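# Fit and lock the server's top cover

## Task

Close the server: fit its top cover and lock it shut, leaving no tool inside. Locking happens when the cover slides closed, either pushed firmly or slid while both release buttons are pressed down.

## Robot and tools

Robot: two seven-joint Kinova Gen3 arms, left_arm and right_arm, each ending in a two-finger parallel gripper. Fingers point along the gripper's +z axis and close along its x axis. The reported end_effector_position is the spot midway between the finger pads; fingertips extend 17.5 mm past it. The gripper pose does not fix the elbow, so a big wrist turn may swing the elbow.

Frames: the scene frame has its origin at table-top height, halfway between the nominal arm bases, +z up, +x out over the table, left_arm toward +y (not the image side). Measured bases: left_arm at (-0.003, +0.269, 0) m, quat_wxyz (+1.000, 0, 0, -0.007); right_arm at (+0.046, -0.383, 0) m, quat_wxyz (+1.000, 0, 0, +0.005). Hand positions, velocities and targets in results are in each arm's own base frame; table items are in the scene frame. Every commanded offset is along the current Hand target's own axes. Printed poses can be off by a few centimetres, more at long reach.

The 18-number row (shared by execute_actions and move): one flat list covering both arms. Numbers 1-9 are left_arm: dx, dy, dz, rx, ry, rz, then gripper position, force_limit, speed. Numbers 10-18 repeat the same for right_arm. All values lie in [-1, 1]. The six pose numbers are an offset from the arm's Hand target at the start of the action or move, not an absolute pose; 1.0 equals 0.6 m of travel or 180 degrees of turn, and rx, ry, rz form a single rotation vector. Send zeros for an arm's six pose numbers to leave it alone, but always resend its gripper numbers, since 0 there is a real command. Gripper position: +1 opens fully (50 mm), pads meet near -0.65, -1 closes until blocked. force_limit: -1 about 20 N per pad, 0 about 102 N, +1 about 185 N (actual grip may exceed this by ~15 N). speed: -1 is 20 mm/s, 0 is 85, +1 is 150. Both start at +1. New force or speed only apply after the position number changes by at least 0.01; to soften a grip, open first.

execute_actions(actions, cameras): actions is a list of actions; each action is a table of up to 15 rows, one row per 1/30 s step; a short table repeats its final row up to 15. Each row counts from the action's starting Hand target, so repeating an offset moves further. Images arrive only with an empty actions list or when cameras names them.

move(target, speed, blend, blocking, cameras): target is one 18-number row, or up to 15 rows, each an offset from the same starting Hand targets (not chained). Grippers travel in straight lines with no obstacle avoidance; all paths finish together, capped at 10 s. speed is m/s, 0.002 to 0.5, default 0.25 (turns up to twice that in rad/s, max 0.873 rad/s); one value or one per target. blend in metres rounds corners of a list; 0 stops at each. blocking=false returns after about 0.5 s while motion continues. Faster moves lag, stray and strike harder. The result adds a move: line (done, off_target, moving, held, fault) and limits such as paced or held.

wait(seconds, 0 to 3600) lets time pass without new commands; a running move keeps going. stop brakes the current move (fingers continue). zoom_image(camera, region=[x0,y0,x1,y1] pixels, at most 504 by 504) enlarges part of the latest image. clear_fault(arm) clears a reported torque fault on that arm. read_manual returns licence text only. finished_scene(scene) ends the scene permanently; the goal must hold without the robot.

Cameras: cam_head_left, cam_head_right, cam_high, cam_low, cam_left_wrist, cam_right_wrist, each 672x504.

Results: Hand target is the last commanded pose after clipping; later offsets start there. A gripper often rests short of it; the next execute_actions call re-requests it, otherwise send the remaining gap. object_status: 0 moving, 1 blocked while opening, 2 blocked while closing (a grip), 3 reached position or pads met. Opening in mm is about (250 - position_measured) times 0.202. Flange force is the outside force in gripper axes, includes held weight and has error; rows-based calls drop it. Joint torques are positive toward larger joint angles. A MOTOR HOT line appears at 60 °C; at 75 °C the arm sags and stops for 30 to 60 s or more.

Control limits: orientation commands are clipped to within 32 degrees of the current orientation each step. Joint speeds are capped near 1.39 and 1.22 rad/s. The arms are stiff: aiming even millimetres beyond a firm contact pushes very hard; to release a push, command back past the gripper. Torque limits are 104.5 N m for the four larger joints and 51.3 N m for the three wrist joints; exceeding one, or a joint drifting over 5 degrees from plan, halts that arm until clear_fault. A clearance check blocks poses bringing the arms too close, except finger to finger, but is not foolproof.

Avoid: dropping or releasing moving parts, anything leaving the table, hard impacts on fixed or heavy objects, slamming the cover, arms pressing on each other, closing a gripper on the other arm's fingers, and long stretched or loaded holds that heat motors. Thinking time advances the scene; smooth, quick, low-effort motion is preferred.

Each tool is called by a JSON object that holds its "op" and its "data", one argument or row to a line.

## Session

{"op": "execute_actions", "data": {
  "actions": []
}}

Scene clock: 0.00 s.
left_arm: end_effector_position=(+0.7369, +0.1584, +0.2310) position_measured=3 object_status=3 end_effector_quat_wxyz=(+0.011, +0.961, -0.237, +0.142) | right_arm: end_effector_position=(+0.0471, +0.4551, +0.3921) position_measured=3 object_status=3 end_effector_quat_wxyz=(-0.537, +0.344, +0.751, +0.171)
Joint positions: left_arm=[-0.407 1.075 0.58 0.365 -0.371 1.505 -0.682] | right_arm=[-0.75 0.267 -0.062 1.904 -1.232 1.373 2.019]
Joint velocities: within noise
Joint torques (N m): no reading
Flange force (N): no reading
Hand target: left_arm +0.7369, +0.1584, +0.2310; +0.011, +0.961, -0.237, +0.142 | right_arm +0.0471, +0.4551, +0.3921; -0.537, +0.344, +0.751, +0.171
Tool commands: left_gripper/position=+1.0 left_gripper/force_limit=+1.0 left_gripper/speed=+1.0 right_gripper/position=+1.0 right_gripper/force_limit=+1.0 right_gripper/speed=+1.0

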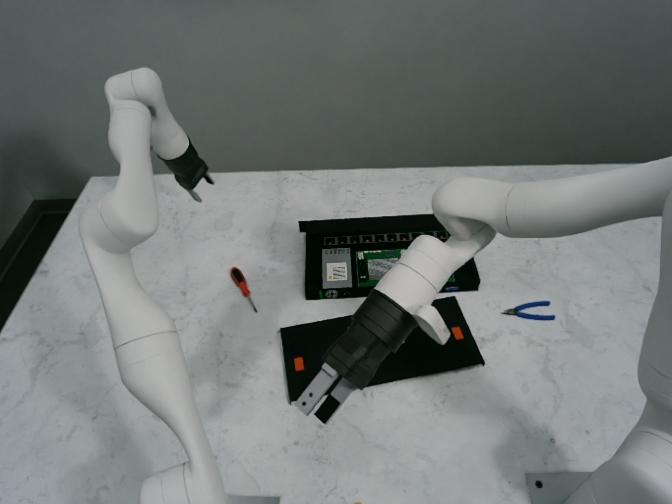

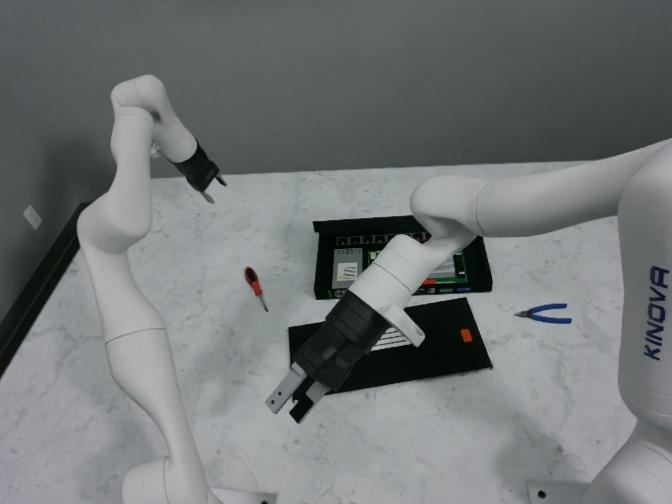

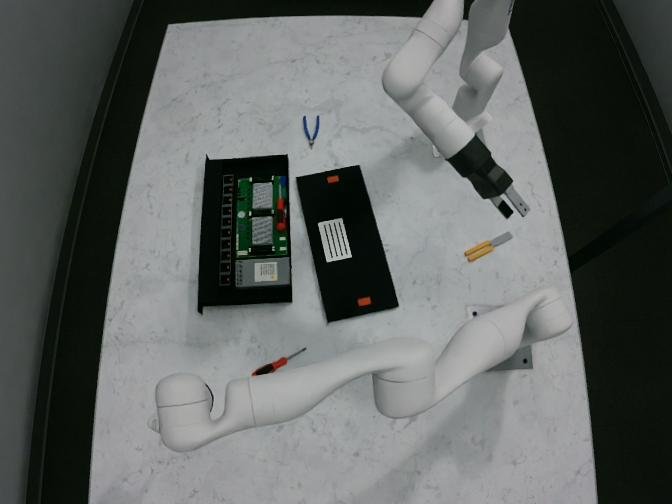

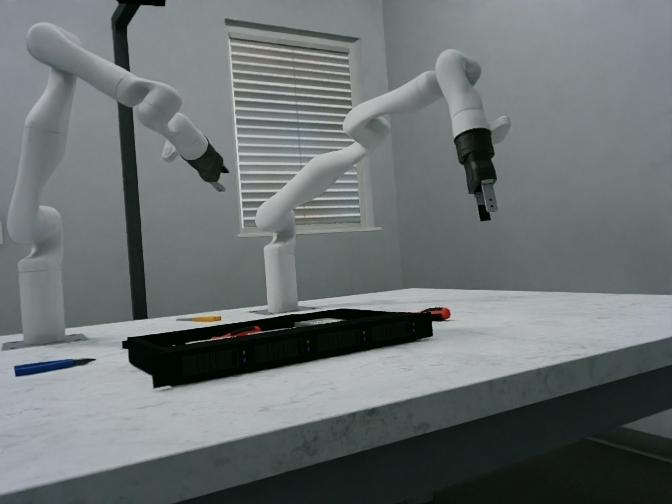

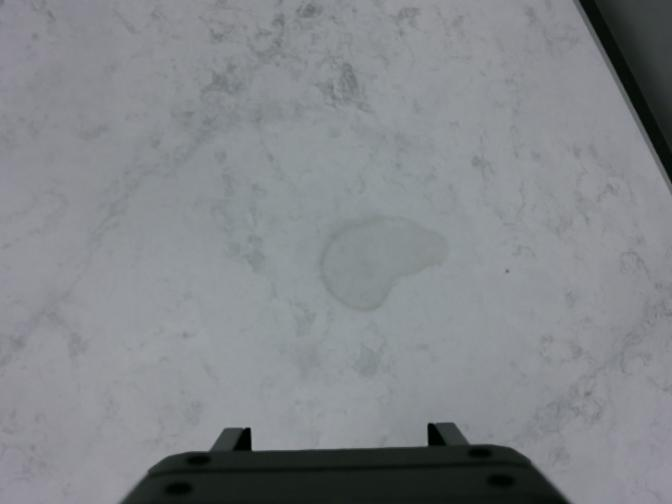

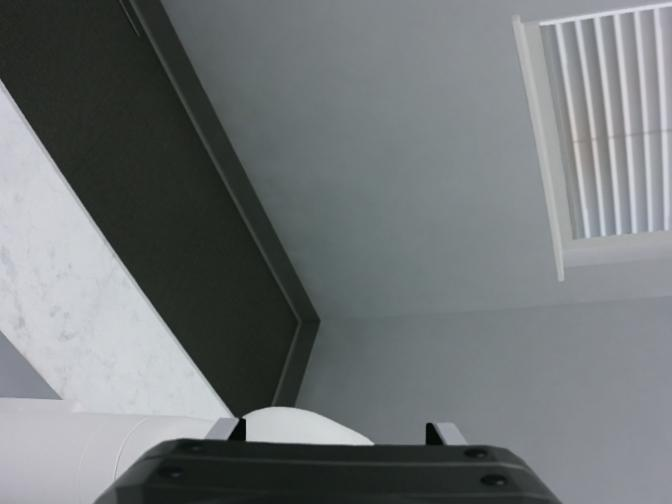

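{"op": "zoom_image", "data": {
  "camera": "cam_high",
  "region": [190, 140, 410, 330]
}}

{"op": "zoom_image", "data": {
  "camera": "cam_low",
  "region": [110, 290, 470, 400]
}}

{"op": "zoom_image", "data": {
  "camera": "cam_head_left",
  "region": [270, 200, 500, 410]
}}

{"op": "zoom_image", "data": {
  "camera": "cam_head_right",
  "region": [270, 200, 500, 410]
}}

Scaled by 2.291.

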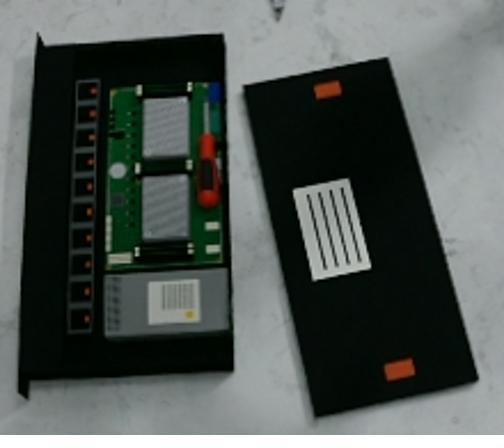

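Scaled by 1.400.

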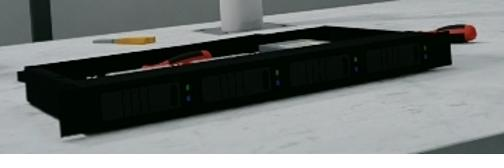

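Scaled by 2.191.

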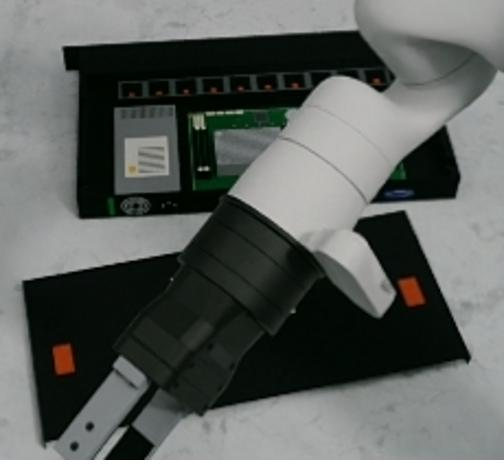

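Scaled by 2.191.

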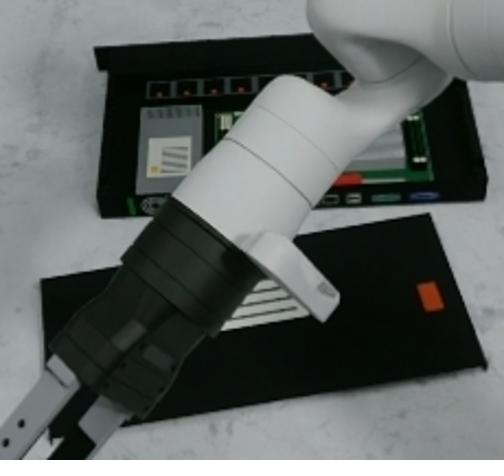

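{"op": "move", "data": {
  "target": [0,0,0,0,0,0,1,1,1,-0.222,0.439,-0.735,0.119,-0.374,-0.239,1,1,1],
  "cameras": ["all"]
}}

Scene clock: 60.63 s.
left_arm: end_effector_position=(+0.7369, +0.1584, +0.2310) position_measured=3 object_status=3 end_effector_quat_wxyz=(+0.011, +0.961, -0.237, +0.142) | right_arm: end_effector_position=(+0.5596, +0.3198, +0.3994) position_measured=3 object_status=3 end_effector_quat_wxyz=(+0.074, +0.000, +0.996, +0.041)
Joint positions: left_arm=[-0.407 1.075 0.58 0.365 -0.371 1.505 -0.682] | right_arm=[-0.566 0.917 0.235 0.035 -0.22 2.021 2.59]
Joint torques (N m): left_arm=[-0.44 -28.28 3.74 -7.9 0.46 -0.84 -0.27] | right_arm=[-1.16 -24.52 -0.85 -9.41 0.24 -0.74 -0.01]
Flange force (N): no reading
Hand target: left_arm +0.7369, +0.1584, +0.2310; +0.011, +0.961, -0.237, +0.142 | right_arm +0.5603, +0.3202, +0.4000; +0.000, +0.000, +1.000, -0.001
Off the commanded pose: left_arm 0.000 m, 0 deg | right_arm 0.001 m, 10 deg.
elbow stopped short (right arm): the move would have taken joint 4 (elbow) straighter than the controller allows.
move: off_target (right_arm)

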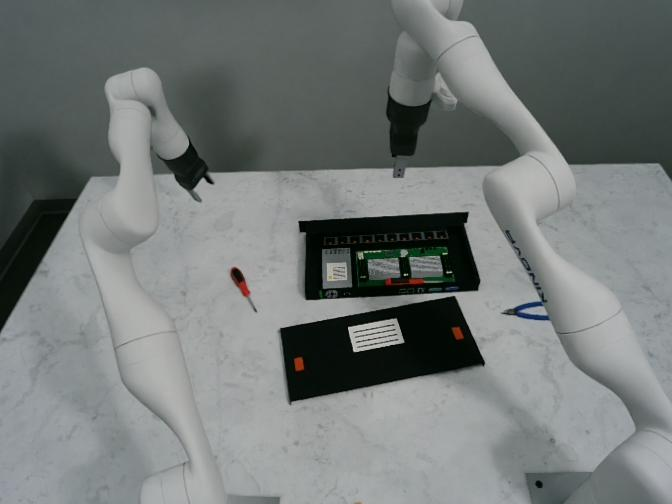

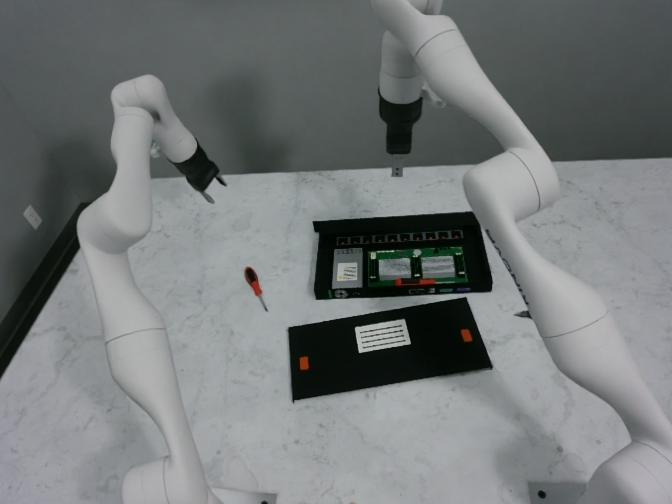

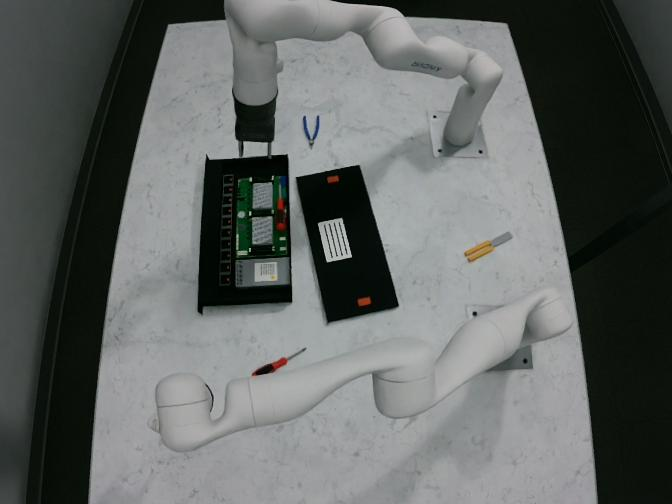

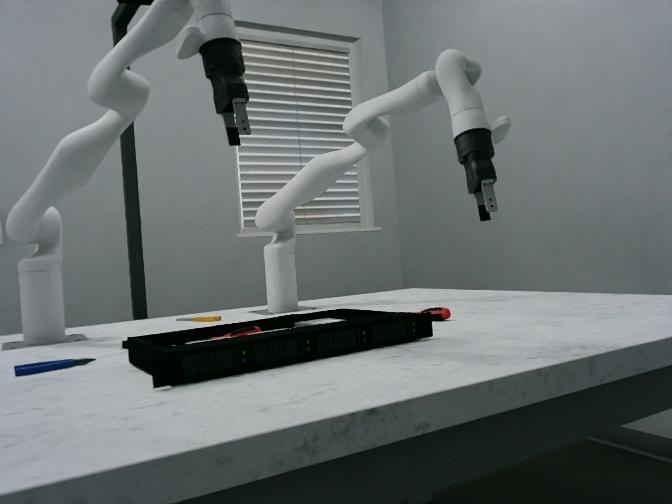

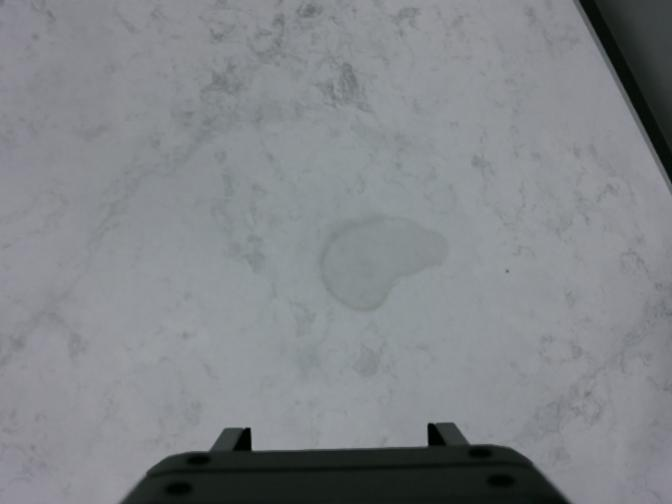

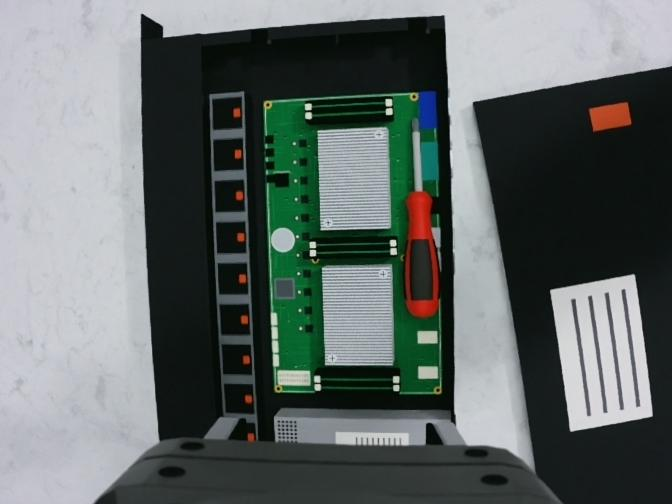

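{"op": "move", "data": {
  "target": [0,0,0,0,0,0,1,1,1,0.0167,-0.145,0.40,0,0,0,-0.1,1,1],
  "cameras": ["cam_right_wrist","cam_head_left","cam_high"]
}}

Scene clock: 110.10 s.
left_arm: end_effector_position=(+0.7369, +0.1584, +0.2310) position_measured=3 object_status=3 end_effector_quat_wxyz=(+0.011, +0.961, -0.237, +0.142) | right_arm: end_effector_position=(+0.5504, +0.2327, +0.1601) position_measured=167 object_status=3 end_effector_quat_wxyz=(+0.000, +0.000, +1.000, -0.001)
Joint positions: left_arm=[-0.407 1.075 0.58 0.365 -0.371 1.505 -0.682] | right_arm=[-0.551 0.792 0.233 1.093 -0.17 1.275 2.806]
Joint torques (N m): left_arm=[-0.47 -28.27 3.8 -7.92 0.51 -0.82 -0.27] | right_arm=[-1.11 -23.39 0.5 -10.26 0.18 -0.16 -0.14]
Flange force (N): left_arm=no reading | right_arm=[4.9 -4.3 1.4]
Hand target: left_arm +0.7369, +0.1584, +0.2310; +0.011, +0.961, -0.237, +0.142 | right_arm +0.5504, +0.2327, +0.1601; +0.000, +0.000, +1.000, -0.001
Off the commanded pose: left_arm 0.000 m, 0 deg | right_arm 0.000 m, 0 deg.
move: done
Images, in order (width x height): cam_head_left 672x504, cam_high 672x504, cam_right_wrist 672x504.

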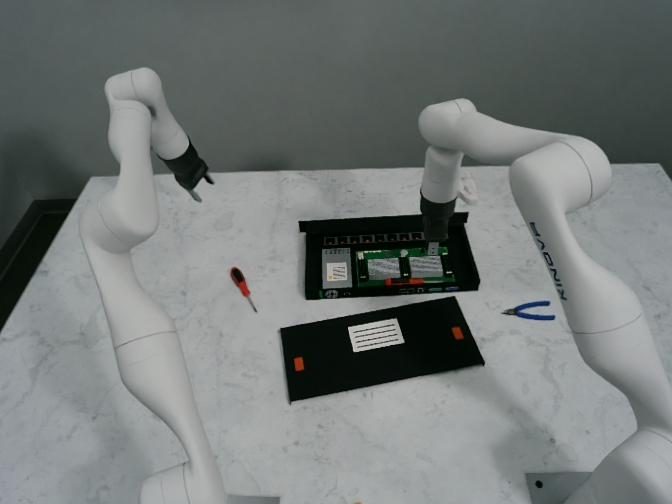

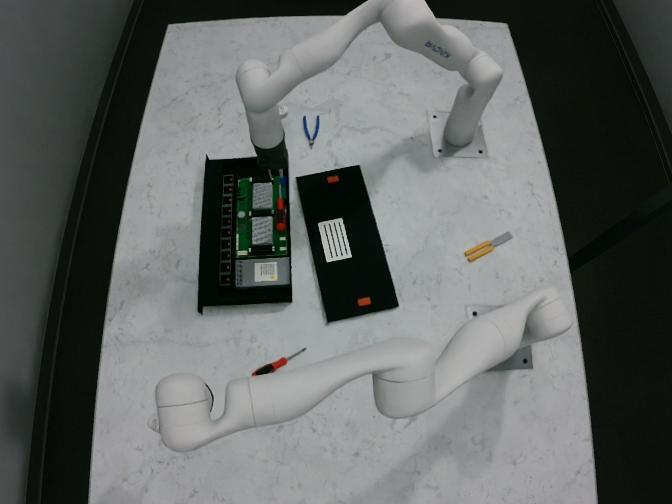

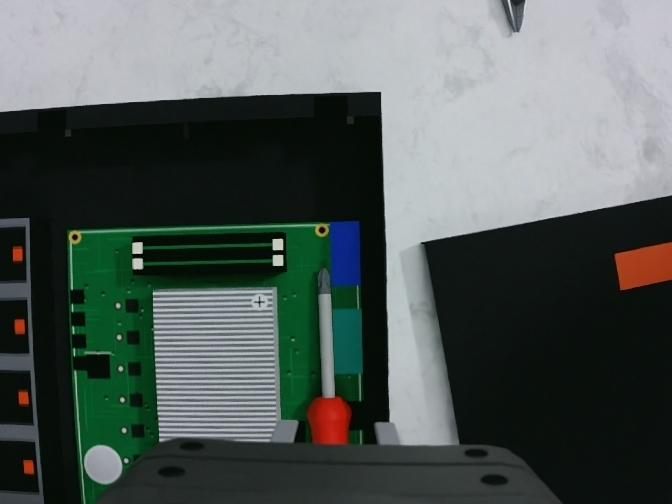

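{"op": "zoom_image", "data": {
  "camera": "cam_right_wrist",
  "region": [240, 200, 440, 450]
}}

{"op": "zoom_image", "data": {
  "camera": "cam_head_left",
  "region": [350, 220, 490, 310]
}}

Scaled by 2.016.

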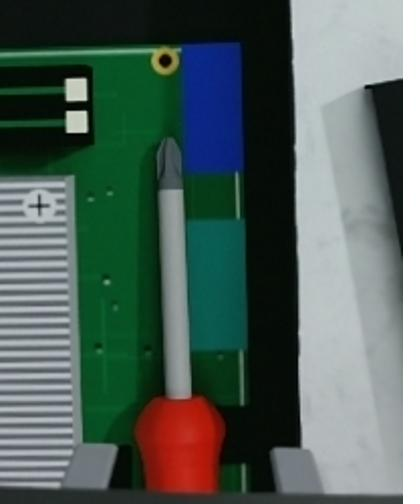

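Scaled by 3.600.

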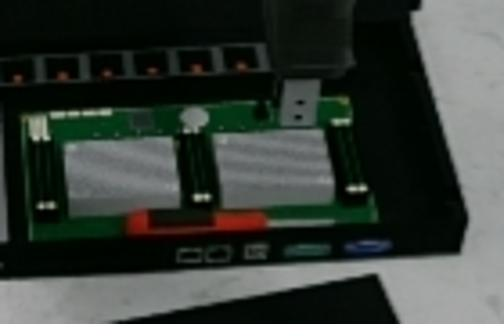

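{"op": "move", "data": {
  "target": [
    [0,0,0,0,0,0,1,1,1,-0.0092,-0.006,0.175,0,0,0,-0.1,1,1],
    [0,0,0,0,0,0,1,1,1,-0.0092,-0.006,0.21,0,0,0,-0.1,1,1]
  ],
  "speed": [0.2,0.03],
  "cameras": ["cam_right_wrist","cam_head_left"]
}}

{"op": "zoom_image", "data": {
  "camera": "cam_head_left",
  "region": [370, 230, 490, 310]
}}

Scene clock: 162.23 s.
left_arm: end_effector_position=(+0.7369, +0.1584, +0.2310) position_measured=3 object_status=3 end_effector_quat_wxyz=(+0.011, +0.961, -0.237, +0.142) | right_arm: end_effector_position=(+0.5561, +0.2289, +0.0342) position_measured=167 object_status=3 end_effector_quat_wxyz=(+0.000, +0.000, +1.000, -0.001)
Joint positions: left_arm=[-0.407 1.075 0.58 0.365 -0.371 1.505 -0.682] | right_arm=[-0.534 0.939 0.206 1.223 -0.195 0.998 2.837]
Joint torques (N m): left_arm=[-0.44 -28.32 3.71 -7.93 0.51 -0.84 -0.28] | right_arm=[-1.11 -24.52 0.66 -9.14 0.24 -0.18 -0.16]
Flange force (N): left_arm=no reading | right_arm=[4.2 -3.9 0.2]
Hand target: left_arm +0.7369, +0.1584, +0.2310; +0.011, +0.961, -0.237, +0.142 | right_arm +0.5561, +0.2289, +0.0341; +0.000, +0.000, +1.000, -0.001
Off the commanded pose: left_arm 0.000 m, 0 deg | right_arm 0.000 m, 0 deg.
move: done
Images, in order (width x height): cam_head_left 672x504, cam_right_wrist 672x504.

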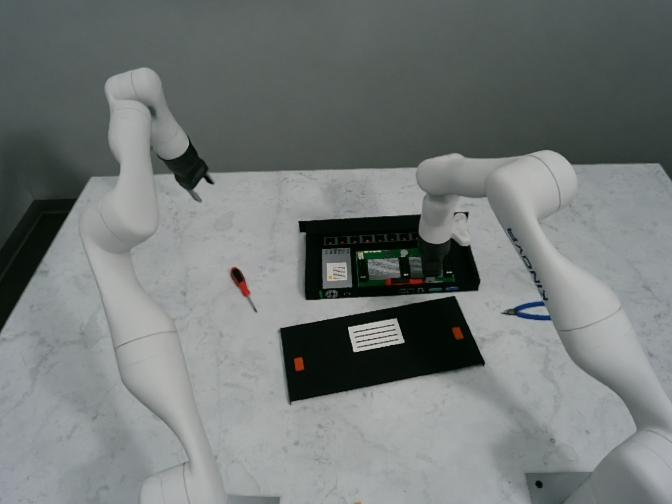

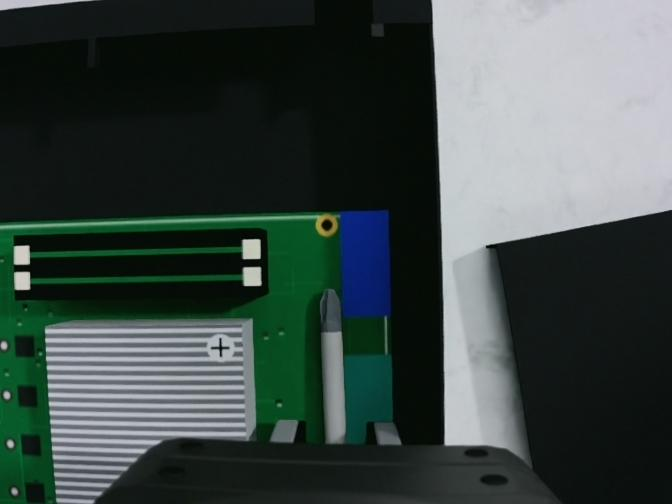

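Scaled by 4.200.

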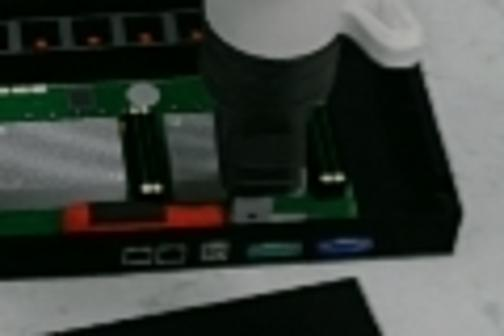

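{"op": "move", "data": {
  "target": [
    [0,0,0,0,0,0,1,1,1,0,0,0.005,0,0,0,-0.1,1,1],
    [0,0,0,0,0,0,1,1,1,0,0,0.005,0,0,0,-1,-0.8,-0.5]
  ],
  "speed": 0.02,
  "cameras": ["cam_right_wrist"]
}}

Scene clock: 171.63 s.
left_arm: end_effector_position=(+0.7369, +0.1584, +0.2310) position_measured=3 object_status=3 end_effector_quat_wxyz=(+0.011, +0.961, -0.237, +0.142) | right_arm: end_effector_position=(+0.5561, +0.2289, +0.0311) position_measured=224 object_status=2 end_effector_quat_wxyz=(+0.000, +0.000, +1.000, -0.001)
Joint positions: left_arm=[-0.407 1.075 0.58 0.365 -0.371 1.505 -0.682] | right_arm=[-0.533 0.943 0.205 1.225 -0.196 0.992 2.838]
Joint torques (N m): left_arm=[-0.42 -28.29 3.77 -7.94 0.47 -0.85 -0.28] | right_arm=[-0.97 -24.13 0.73 -9.14 0.24 -0.2 -0.15]
Flange force (N): left_arm=no reading | right_arm=[5.2 -4.0 -0.4]
Hand target: left_arm +0.7369, +0.1584, +0.2310; +0.011, +0.961, -0.237, +0.142 | right_arm +0.5561, +0.2289, +0.0311; +0.000, +0.000, +1.000, -0.001
Off the commanded pose: left_arm 0.000 m, 0 deg | right_arm 0.000 m, 0 deg.
move: done

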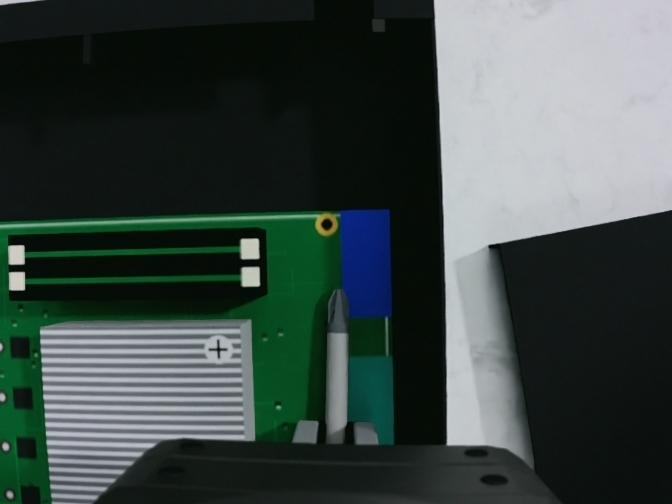

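{"op": "move", "data": {
  "target": [
    [0,0,0,0,0,0,1,1,1,0,0,-0.24,0,0,0,-1,-0.8,-0.5],
    [-0.193,0.897,-0.323,-0.062,-0.0725,0.344,1,1,1,-0.04,-0.615,-0.2,0,0,0,-1,-0.8,-0.5],
    [-0.193,0.897,-0.323,-0.062,-0.0725,0.344,1,1,1,-0.04,-0.615,0.014,0,0,0,-1,-0.8,-0.5]
  ],
  "speed": [0.2,0.25,0.12],
  "blend": [0.03,0.01,0],
  "cameras": ["all"]
}}

Scene clock: 222.40 s.
left_arm: end_effector_position=(+0.3397, -0.2495, +0.3595) position_measured=3 object_status=3 end_effector_quat_wxyz=(-0.001, +0.706, -0.708, +0.000) | right_arm: end_effector_position=(+0.5799, -0.1402, +0.0235) position_measured=224 object_status=2 end_effector_quat_wxyz=(+0.000, +0.000, +1.000, -0.001)
Joint positions: left_arm=[-0.057 0.348 0.952 1.342 -0.283 1.592 -0.713] | right_arm=[0.089 0.944 0.213 1.254 -0.208 0.963 3.475]
Joint torques (N m): left_arm=[-0.41 -12.28 3.82 -8.1 0 0.07 -0.25] | right_arm=[-1.11 -24.51 0.69 -9.13 0.23 -0.25 -0.1]
Flange force (N): left_arm=[4.0 -3.3 -3.0] | right_arm=[5.9 -0.5 0.2]
Hand target: left_arm +0.3397, -0.2495, +0.3595; -0.001, +0.706, -0.708, +0.000 | right_arm +0.5799, -0.1402, +0.0235; +0.000, +0.000, +1.000, -0.001
Off the commanded pose: left_arm 0.000 m, 0 deg | right_arm 0.000 m, 0 deg.
move: done

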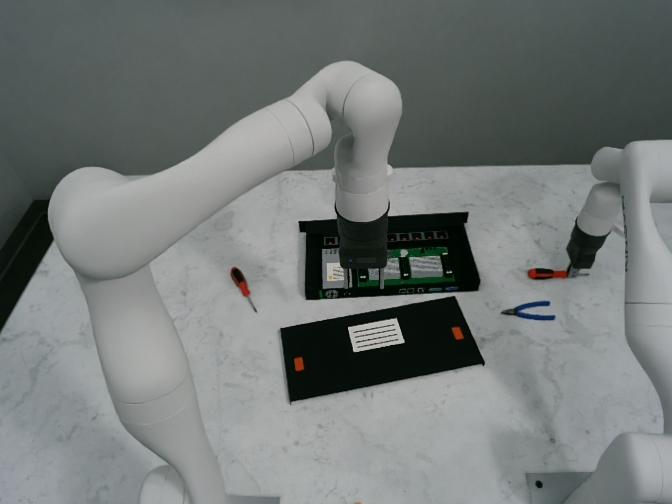

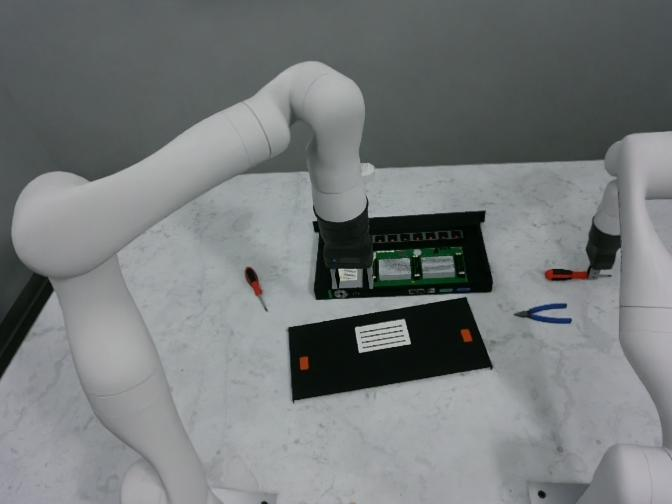

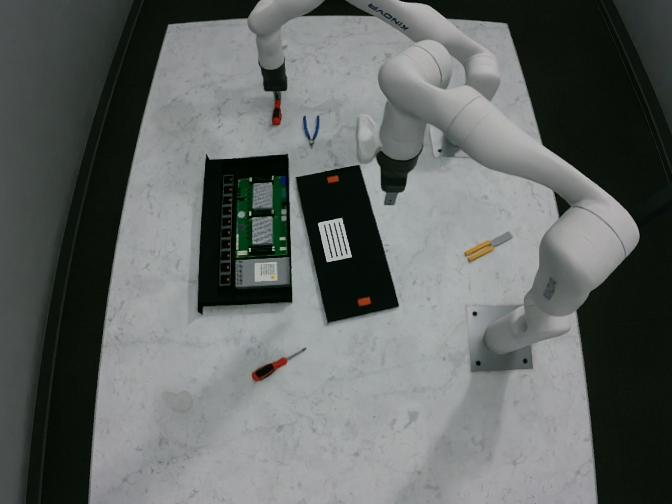

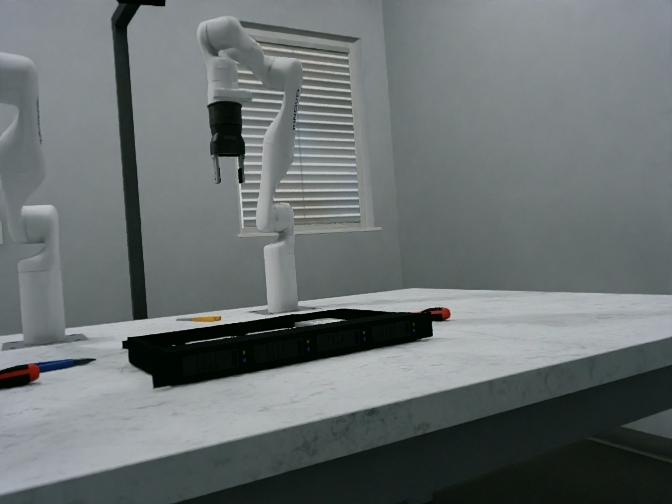

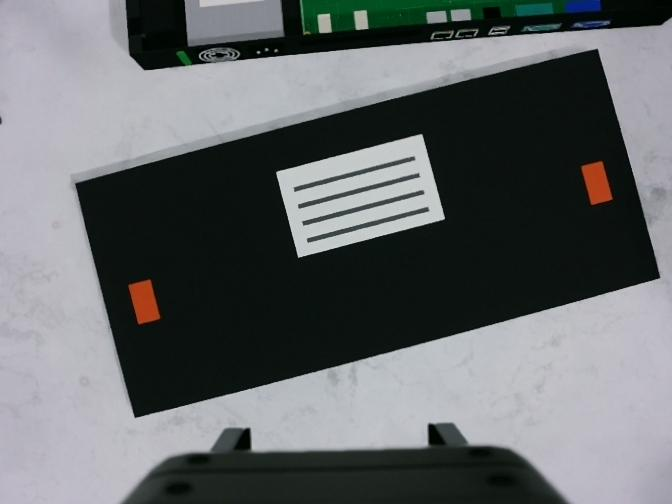

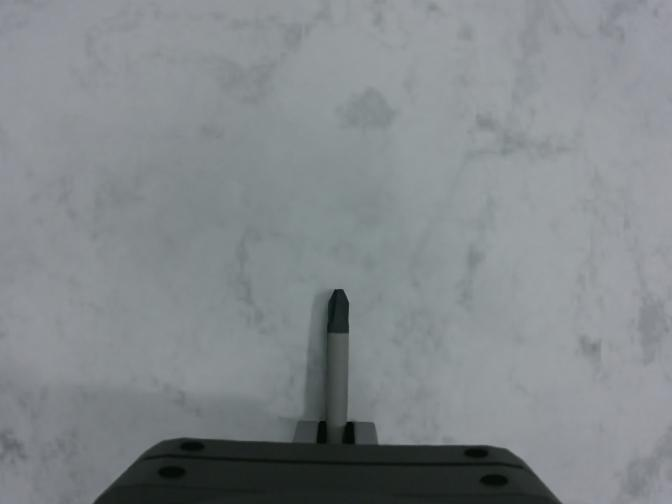

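{"op": "zoom_image", "data": {
  "camera": "cam_left_wrist",
  "region": [60, 130, 310, 430]
}}

{"op": "zoom_image", "data": {
  "camera": "cam_head_left",
  "region": [270, 290, 500, 410]
}}

{"op": "move", "data": {
  "target": [
    [0,0,0,0,0,0,1,1,1,0,0,0,0,0,0,-0.1,-0.8,-0.8],
    [0,0,0,0,0,0,1,1,1,0,0,-0.4,0,0,0,1,1,1]
  ]
}}

Scaled by 1.680.

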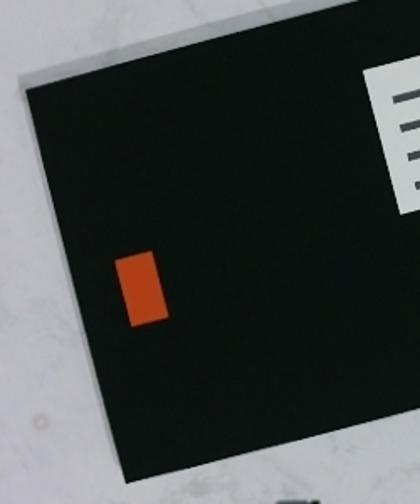

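Scaled by 2.191.

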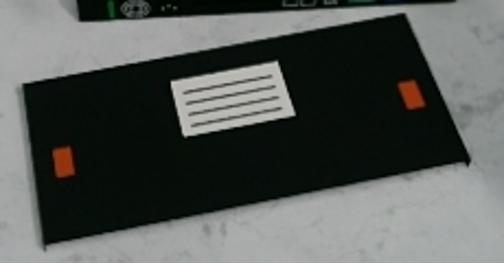

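Scene clock: 233.87 s.
left_arm: end_effector_position=(+0.3397, -0.2495, +0.3595) position_measured=3 object_status=3 end_effector_quat_wxyz=(-0.001, +0.706, -0.708, +0.000) | right_arm: end_effector_position=(+0.5797, -0.1397, +0.2635) position_measured=3 object_status=3 end_effector_quat_wxyz=(+0.000, +0.000, +1.000, -0.001)
Joint positions: left_arm=[-0.057 0.348 0.952 1.342 -0.283 1.592 -0.713] | right_arm=[0.092 0.74 0.259 0.858 -0.172 1.559 3.428]
Joint torques (N m): left_arm=[-0.44 -12.19 3.9 -8.16 -0.06 0.03 -0.24] | right_arm=[-1.07 -22.99 0.39 -10.83 0.28 -0.15 -0.12]
Flange force (N): left_arm=[3.9 -2.9 -3.0] | right_arm=[8.7 0.1 3.6]
Hand target: left_arm +0.3397, -0.2495, +0.3595; -0.001, +0.706, -0.708, +0.000 | right_arm +0.5797, -0.1397, +0.2635; +0.000, +0.000, +1.000, -0.001
Off the commanded pose: left_arm 0.000 m, 0 deg | right_arm 0.000 m, 0 deg.
move: done

{"op": "move", "data": {
  "target": [0.106,0.117,0.2,0.2914,0.2246,-0.5256,1,1,1,0,0,0,0,0,0,1,1,1],
  "cameras": ["all"]
}}

Scene clock: 329.63 s.
left_arm: end_effector_position=(+0.2695, -0.3128, +0.2394) position_measured=3 object_status=3 end_effector_quat_wxyz=(-0.062, +0.867, +0.111, +0.481) | right_arm: end_effector_position=(+0.5797, -0.1397, +0.2635) position_measured=3 object_status=3 end_effector_quat_wxyz=(+0.000, +0.000, +1.000, -0.001)
Joint positions: left_arm=[-0.697 -1.075 1.539 2.036 0.166 0.744 1.212] | right_arm=[0.092 0.74 0.259 0.858 -0.172 1.559 3.428]
Joint torques (N m): left_arm=[-0.48 13.17 -7.02 -3.78 -1.99 -0.85 -0.38] | right_arm=[-1.06 -23.03 0.4 -10.78 0.25 -0.18 -0.11]
Flange force (N): left_arm=[-0.1 1.1 -3.9] | right_arm=[8.1 0.0 3.3]
Hand target: left_arm +0.2695, -0.3128, +0.2394; -0.062, +0.867, +0.111, +0.481 | right_arm +0.5797, -0.1397, +0.2635; +0.000, +0.000, +1.000, -0.001
Off the commanded pose: left_arm 0.000 m, 0 deg | right_arm 0.000 m, 0 deg.
move: done

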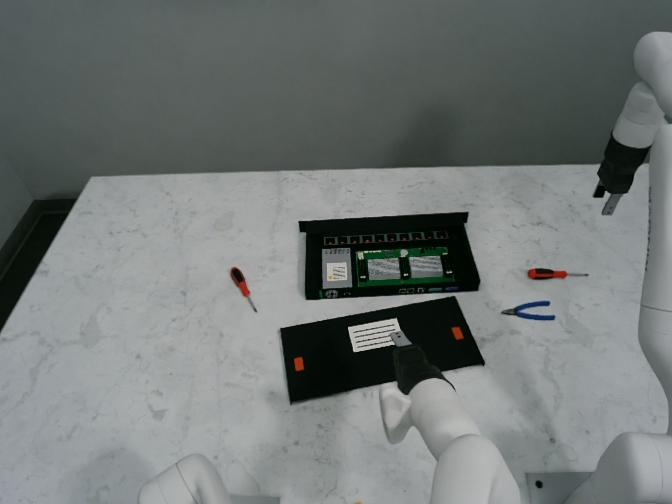

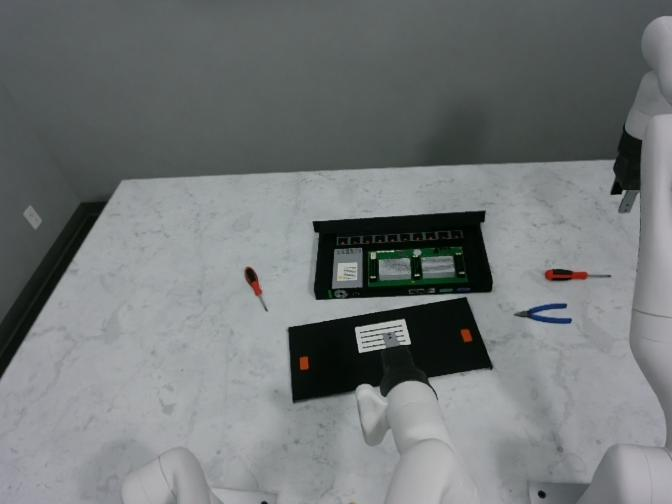

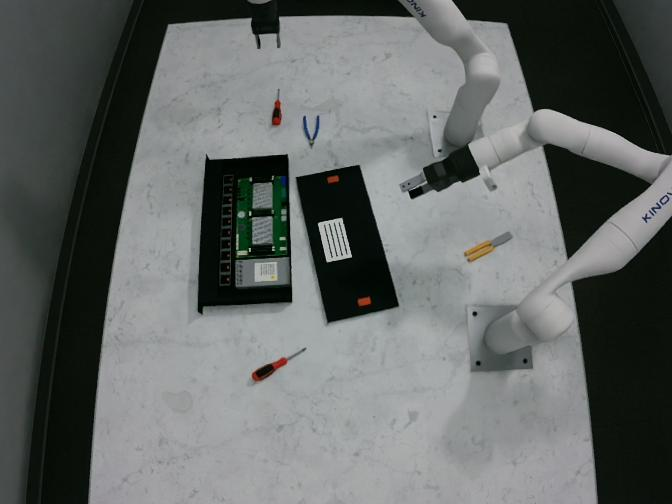

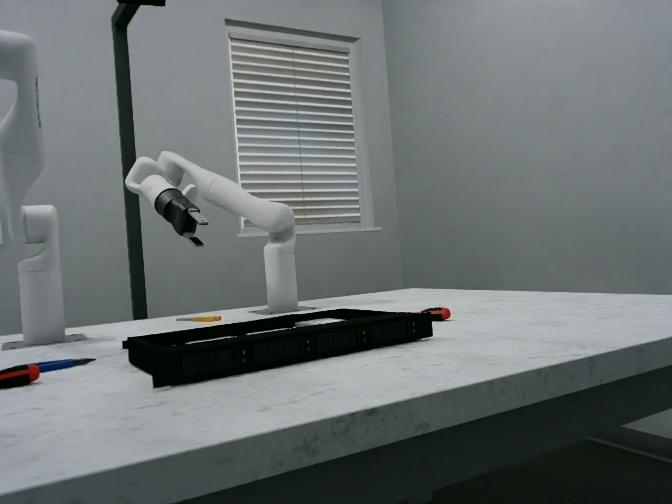

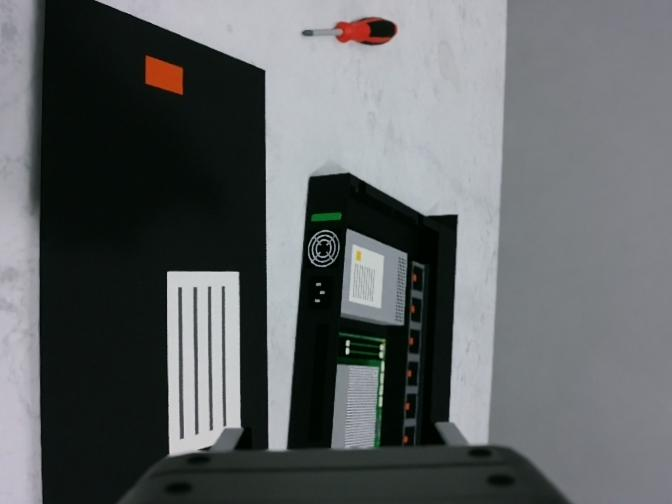

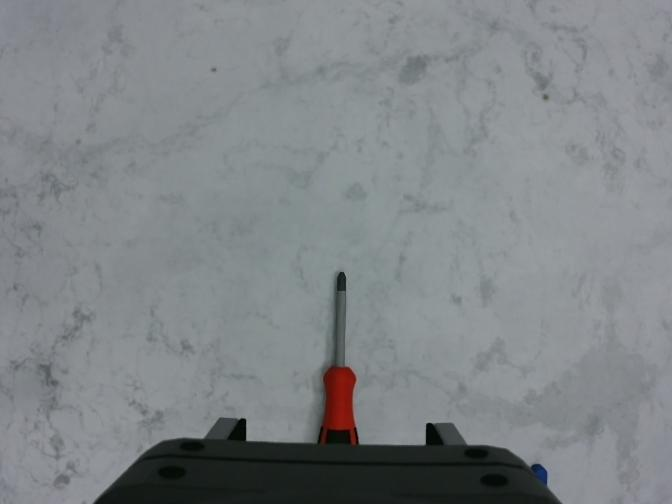

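{"op": "zoom_image", "data": {
  "camera": "cam_head_right",
  "region": [440, 330, 510, 385]
}}

{"op": "zoom_image", "data": {
  "camera": "cam_head_left",
  "region": [275, 370, 345, 425]
}}

{"op": "zoom_image", "data": {
  "camera": "cam_left_wrist",
  "region": [280, 160, 470, 300]
}}

Scaled by 7.200.

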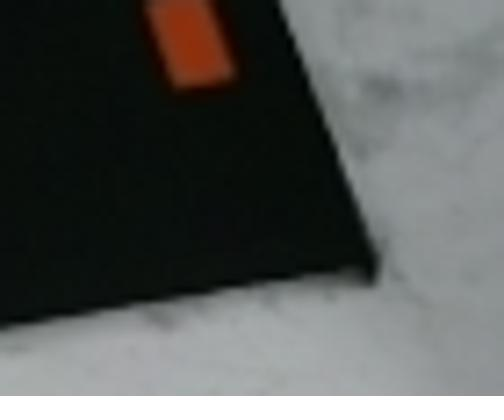

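Scaled by 7.200.

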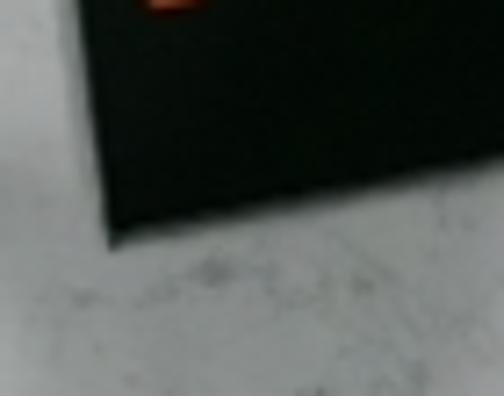

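Scaled by 2.653.

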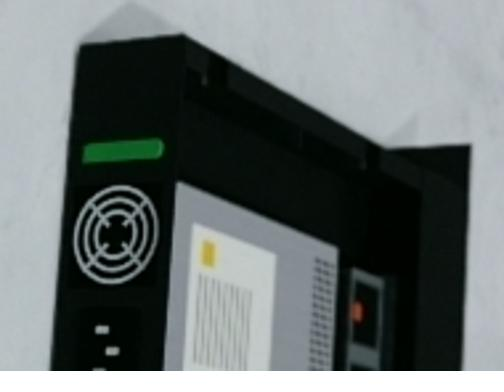

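{"op": "move", "data": {
  "target": [-0.296,0,0.185,0,0,0,0.14,1,1,0,0,0,0,0,0,1,1,1],
  "speed": 0.15,
  "cameras": ["cam_left_wrist","cam_head_left","cam_high"]
}}

{"op": "move", "data": {
  "target": [-0.0028,0,0.00177,0,0,0,0.14,1,1,0,0,0,0,0,0,1,1,1],
  "speed": 0.01
}}

{"op": "move", "data": {
  "target": [-0.0021,0,0.00132,0,0,0,0.14,1,1,0,0,0,0,0,0,1,1,1],
  "speed": 0.01
}}

Scene clock: 405.83 s.
left_arm: end_effector_position=(+0.2697, -0.3127, +0.0300) position_measured=132 object_status=3 end_effector_quat_wxyz=(-0.062, +0.867, +0.111, +0.481) | right_arm: end_effector_position=(+0.5797, -0.1397, +0.2635) position_measured=3 object_status=3 end_effector_quat_wxyz=(+0.000, +0.000, +1.000, -0.001)
Joint positions: left_arm=[-0.824 -1.423 1.977 2.078 0.468 0.468 1.416] | right_arm=[0.092 0.74 0.259 0.858 -0.172 1.559 3.428]
Joint torques (N m): left_arm=[-0.36 15.19 -7.5 2.21 -1.32 -0.36 -0.25] | right_arm=[-1.05 -23.03 0.38 -10.73 0.24 -0.18 -0.14]
Flange force (N): left_arm=[-1.9 4.0 -2.3] | right_arm=[7.9 -0.1 3.2]
Hand target: left_arm +0.2697, -0.3127, +0.0299; -0.062, +0.867, +0.111, +0.481 | right_arm +0.5797, -0.1397, +0.2635; +0.000, +0.000, +1.000, -0.001
Off the commanded pose: left_arm 0.000 m, 0 deg | right_arm 0.000 m, 0 deg.
move: done
Images, in order (width x height): cam_head_left 672x504, cam_high 672x504, cam_left_wrist 672x504.

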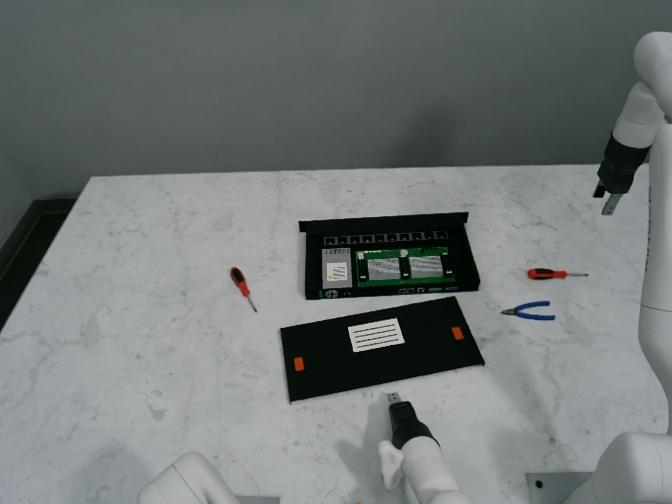

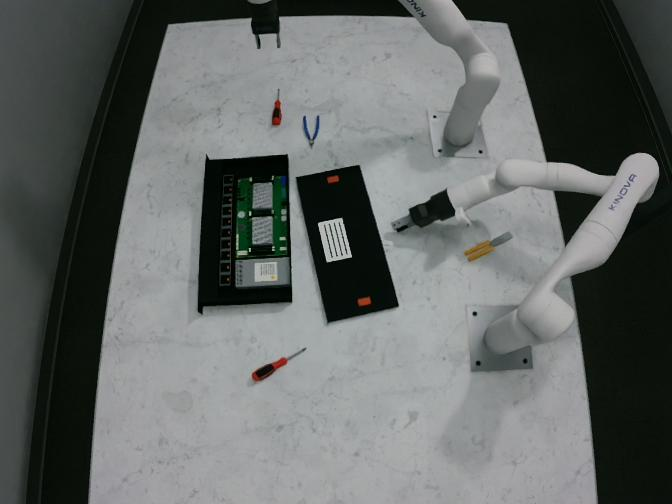

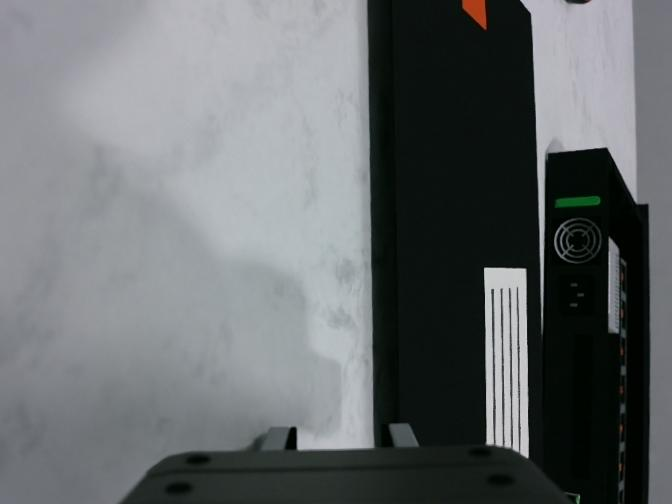

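Scene clock: 406.33 s.
left_arm: end_effector_position=(+0.2697, -0.3127, +0.0280) position_measured=132 object_status=3 end_effector_quat_wxyz=(-0.062, +0.867, +0.111, +0.481) | right_arm: end_effector_position=(+0.5797, -0.1397, +0.2635) position_measured=3 object_status=3 end_effector_quat_wxyz=(+0.000, +0.000, +1.000, -0.001)
Joint positions: left_arm=[-0.825 -1.427 1.98 2.076 0.47 0.467 1.418] | right_arm=[0.092 0.74 0.259 0.858 -0.172 1.559 3.428]
Joint torques (N m): left_arm=[-1.04 14.06 -2.42 0.9 0.33 -0.02 -0.34] | right_arm=[-1.07 -23.01 0.38 -10.78 0.22 -0.21 -0.12]
Flange force (N): left_arm=[9.1 3.0 -11.7] | right_arm=[8.2 -0.1 3.2]
Hand target: left_arm +0.2697, -0.3126, +0.0279; -0.062, +0.867, +0.111, +0.481 | right_arm +0.5797, -0.1397, +0.2635; +0.000, +0.000, +1.000, -0.001
Off the commanded pose: left_arm 0.000 m, 0 deg | right_arm 0.000 m, 0 deg.
move: done

Scene clock: 406.83 s.
left_arm: end_effector_position=(+0.2698, -0.3127, +0.0265) position_measured=132 object_status=3 end_effector_quat_wxyz=(-0.062, +0.867, +0.111, +0.481) | right_arm: end_effector_position=(+0.5797, -0.1397, +0.2635) position_measured=3 object_status=3 end_effector_quat_wxyz=(+0.000, +0.000, +1.000, -0.001)
Joint positions: left_arm=[-0.826 -1.43 1.983 2.075 0.472 0.466 1.42] | right_arm=[0.092 0.74 0.259 0.858 -0.172 1.559 3.428]
Joint torques (N m): left_arm=[-2.66 11.42 11.51 -3 5.15 0.82 -0.19] | right_arm=[-1.12 -23 0.36 -10.78 0.2 -0.18 -0.14]
Flange force (N): left_arm=[39.9 0.9 -36.9] | right_arm=[8.3 -0.2 3.3]
Hand target: left_arm +0.2697, -0.3127, +0.0265; -0.062, +0.867, +0.111, +0.481 | right_arm +0.5797, -0.1397, +0.2635; +0.000, +0.000, +1.000, -0.001
Off the commanded pose: left_arm 0.000 m, 0 deg | right_arm 0.000 m, 0 deg.
move: done

{"op": "move", "data": {
  "target": [
    [0.0031,0,-0.0019,0,0,0,0.14,1,1,0,0,0,0,0,0,1,1,1],
    [0.0403,0,0.0573,0,0,0,0.14,1,1,0,0,0,0,0,0,1,1,1]
  ],
  "speed": 0.03,
  "cameras": ["cam_left_wrist"]
}}

Scene clock: 424.90 s.
left_arm: end_effector_position=(+0.3103, -0.3021, +0.0288) position_measured=132 object_status=3 end_effector_quat_wxyz=(-0.062, +0.867, +0.111, +0.481) | right_arm: end_effector_position=(+0.5797, -0.1397, +0.2635) position_measured=3 object_status=3 end_effector_quat_wxyz=(+0.000, +0.000, +1.000, -0.001)
Joint positions: left_arm=[-0.937 -1.407 2.003 2.105 0.471 0.343 1.36] | right_arm=[0.092 0.74 0.259 0.858 -0.172 1.559 3.428]
Joint torques (N m): left_arm=[-0.11 15.23 -7.37 2.17 -1.03 -0.52 -0.36] | right_arm=[-1.13 -23.06 0.38 -10.75 0.24 -0.19 -0.12]
Flange force (N): left_arm=[-1.8 4.6 -1.8] | right_arm=[7.9 -0.2 3.2]
Hand target: left_arm +0.3103, -0.3020, +0.0288; -0.062, +0.867, +0.111, +0.481 | right_arm +0.5797, -0.1397, +0.2635; +0.000, +0.000, +1.000, -0.001
Off the commanded pose: left_arm 0.000 m, 0 deg | right_arm 0.000 m, 0 deg.
move: done

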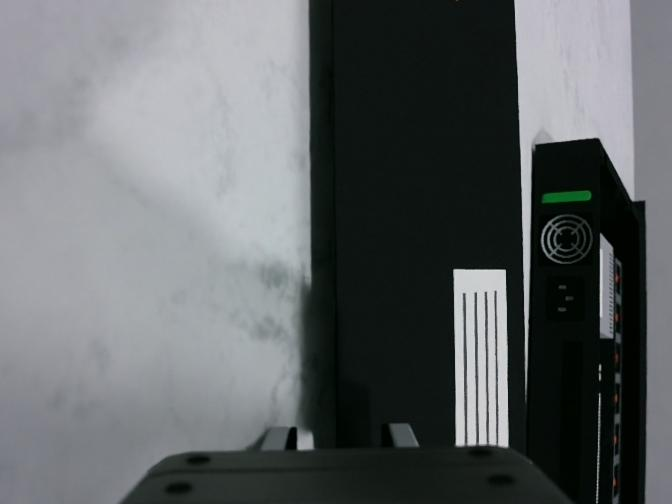

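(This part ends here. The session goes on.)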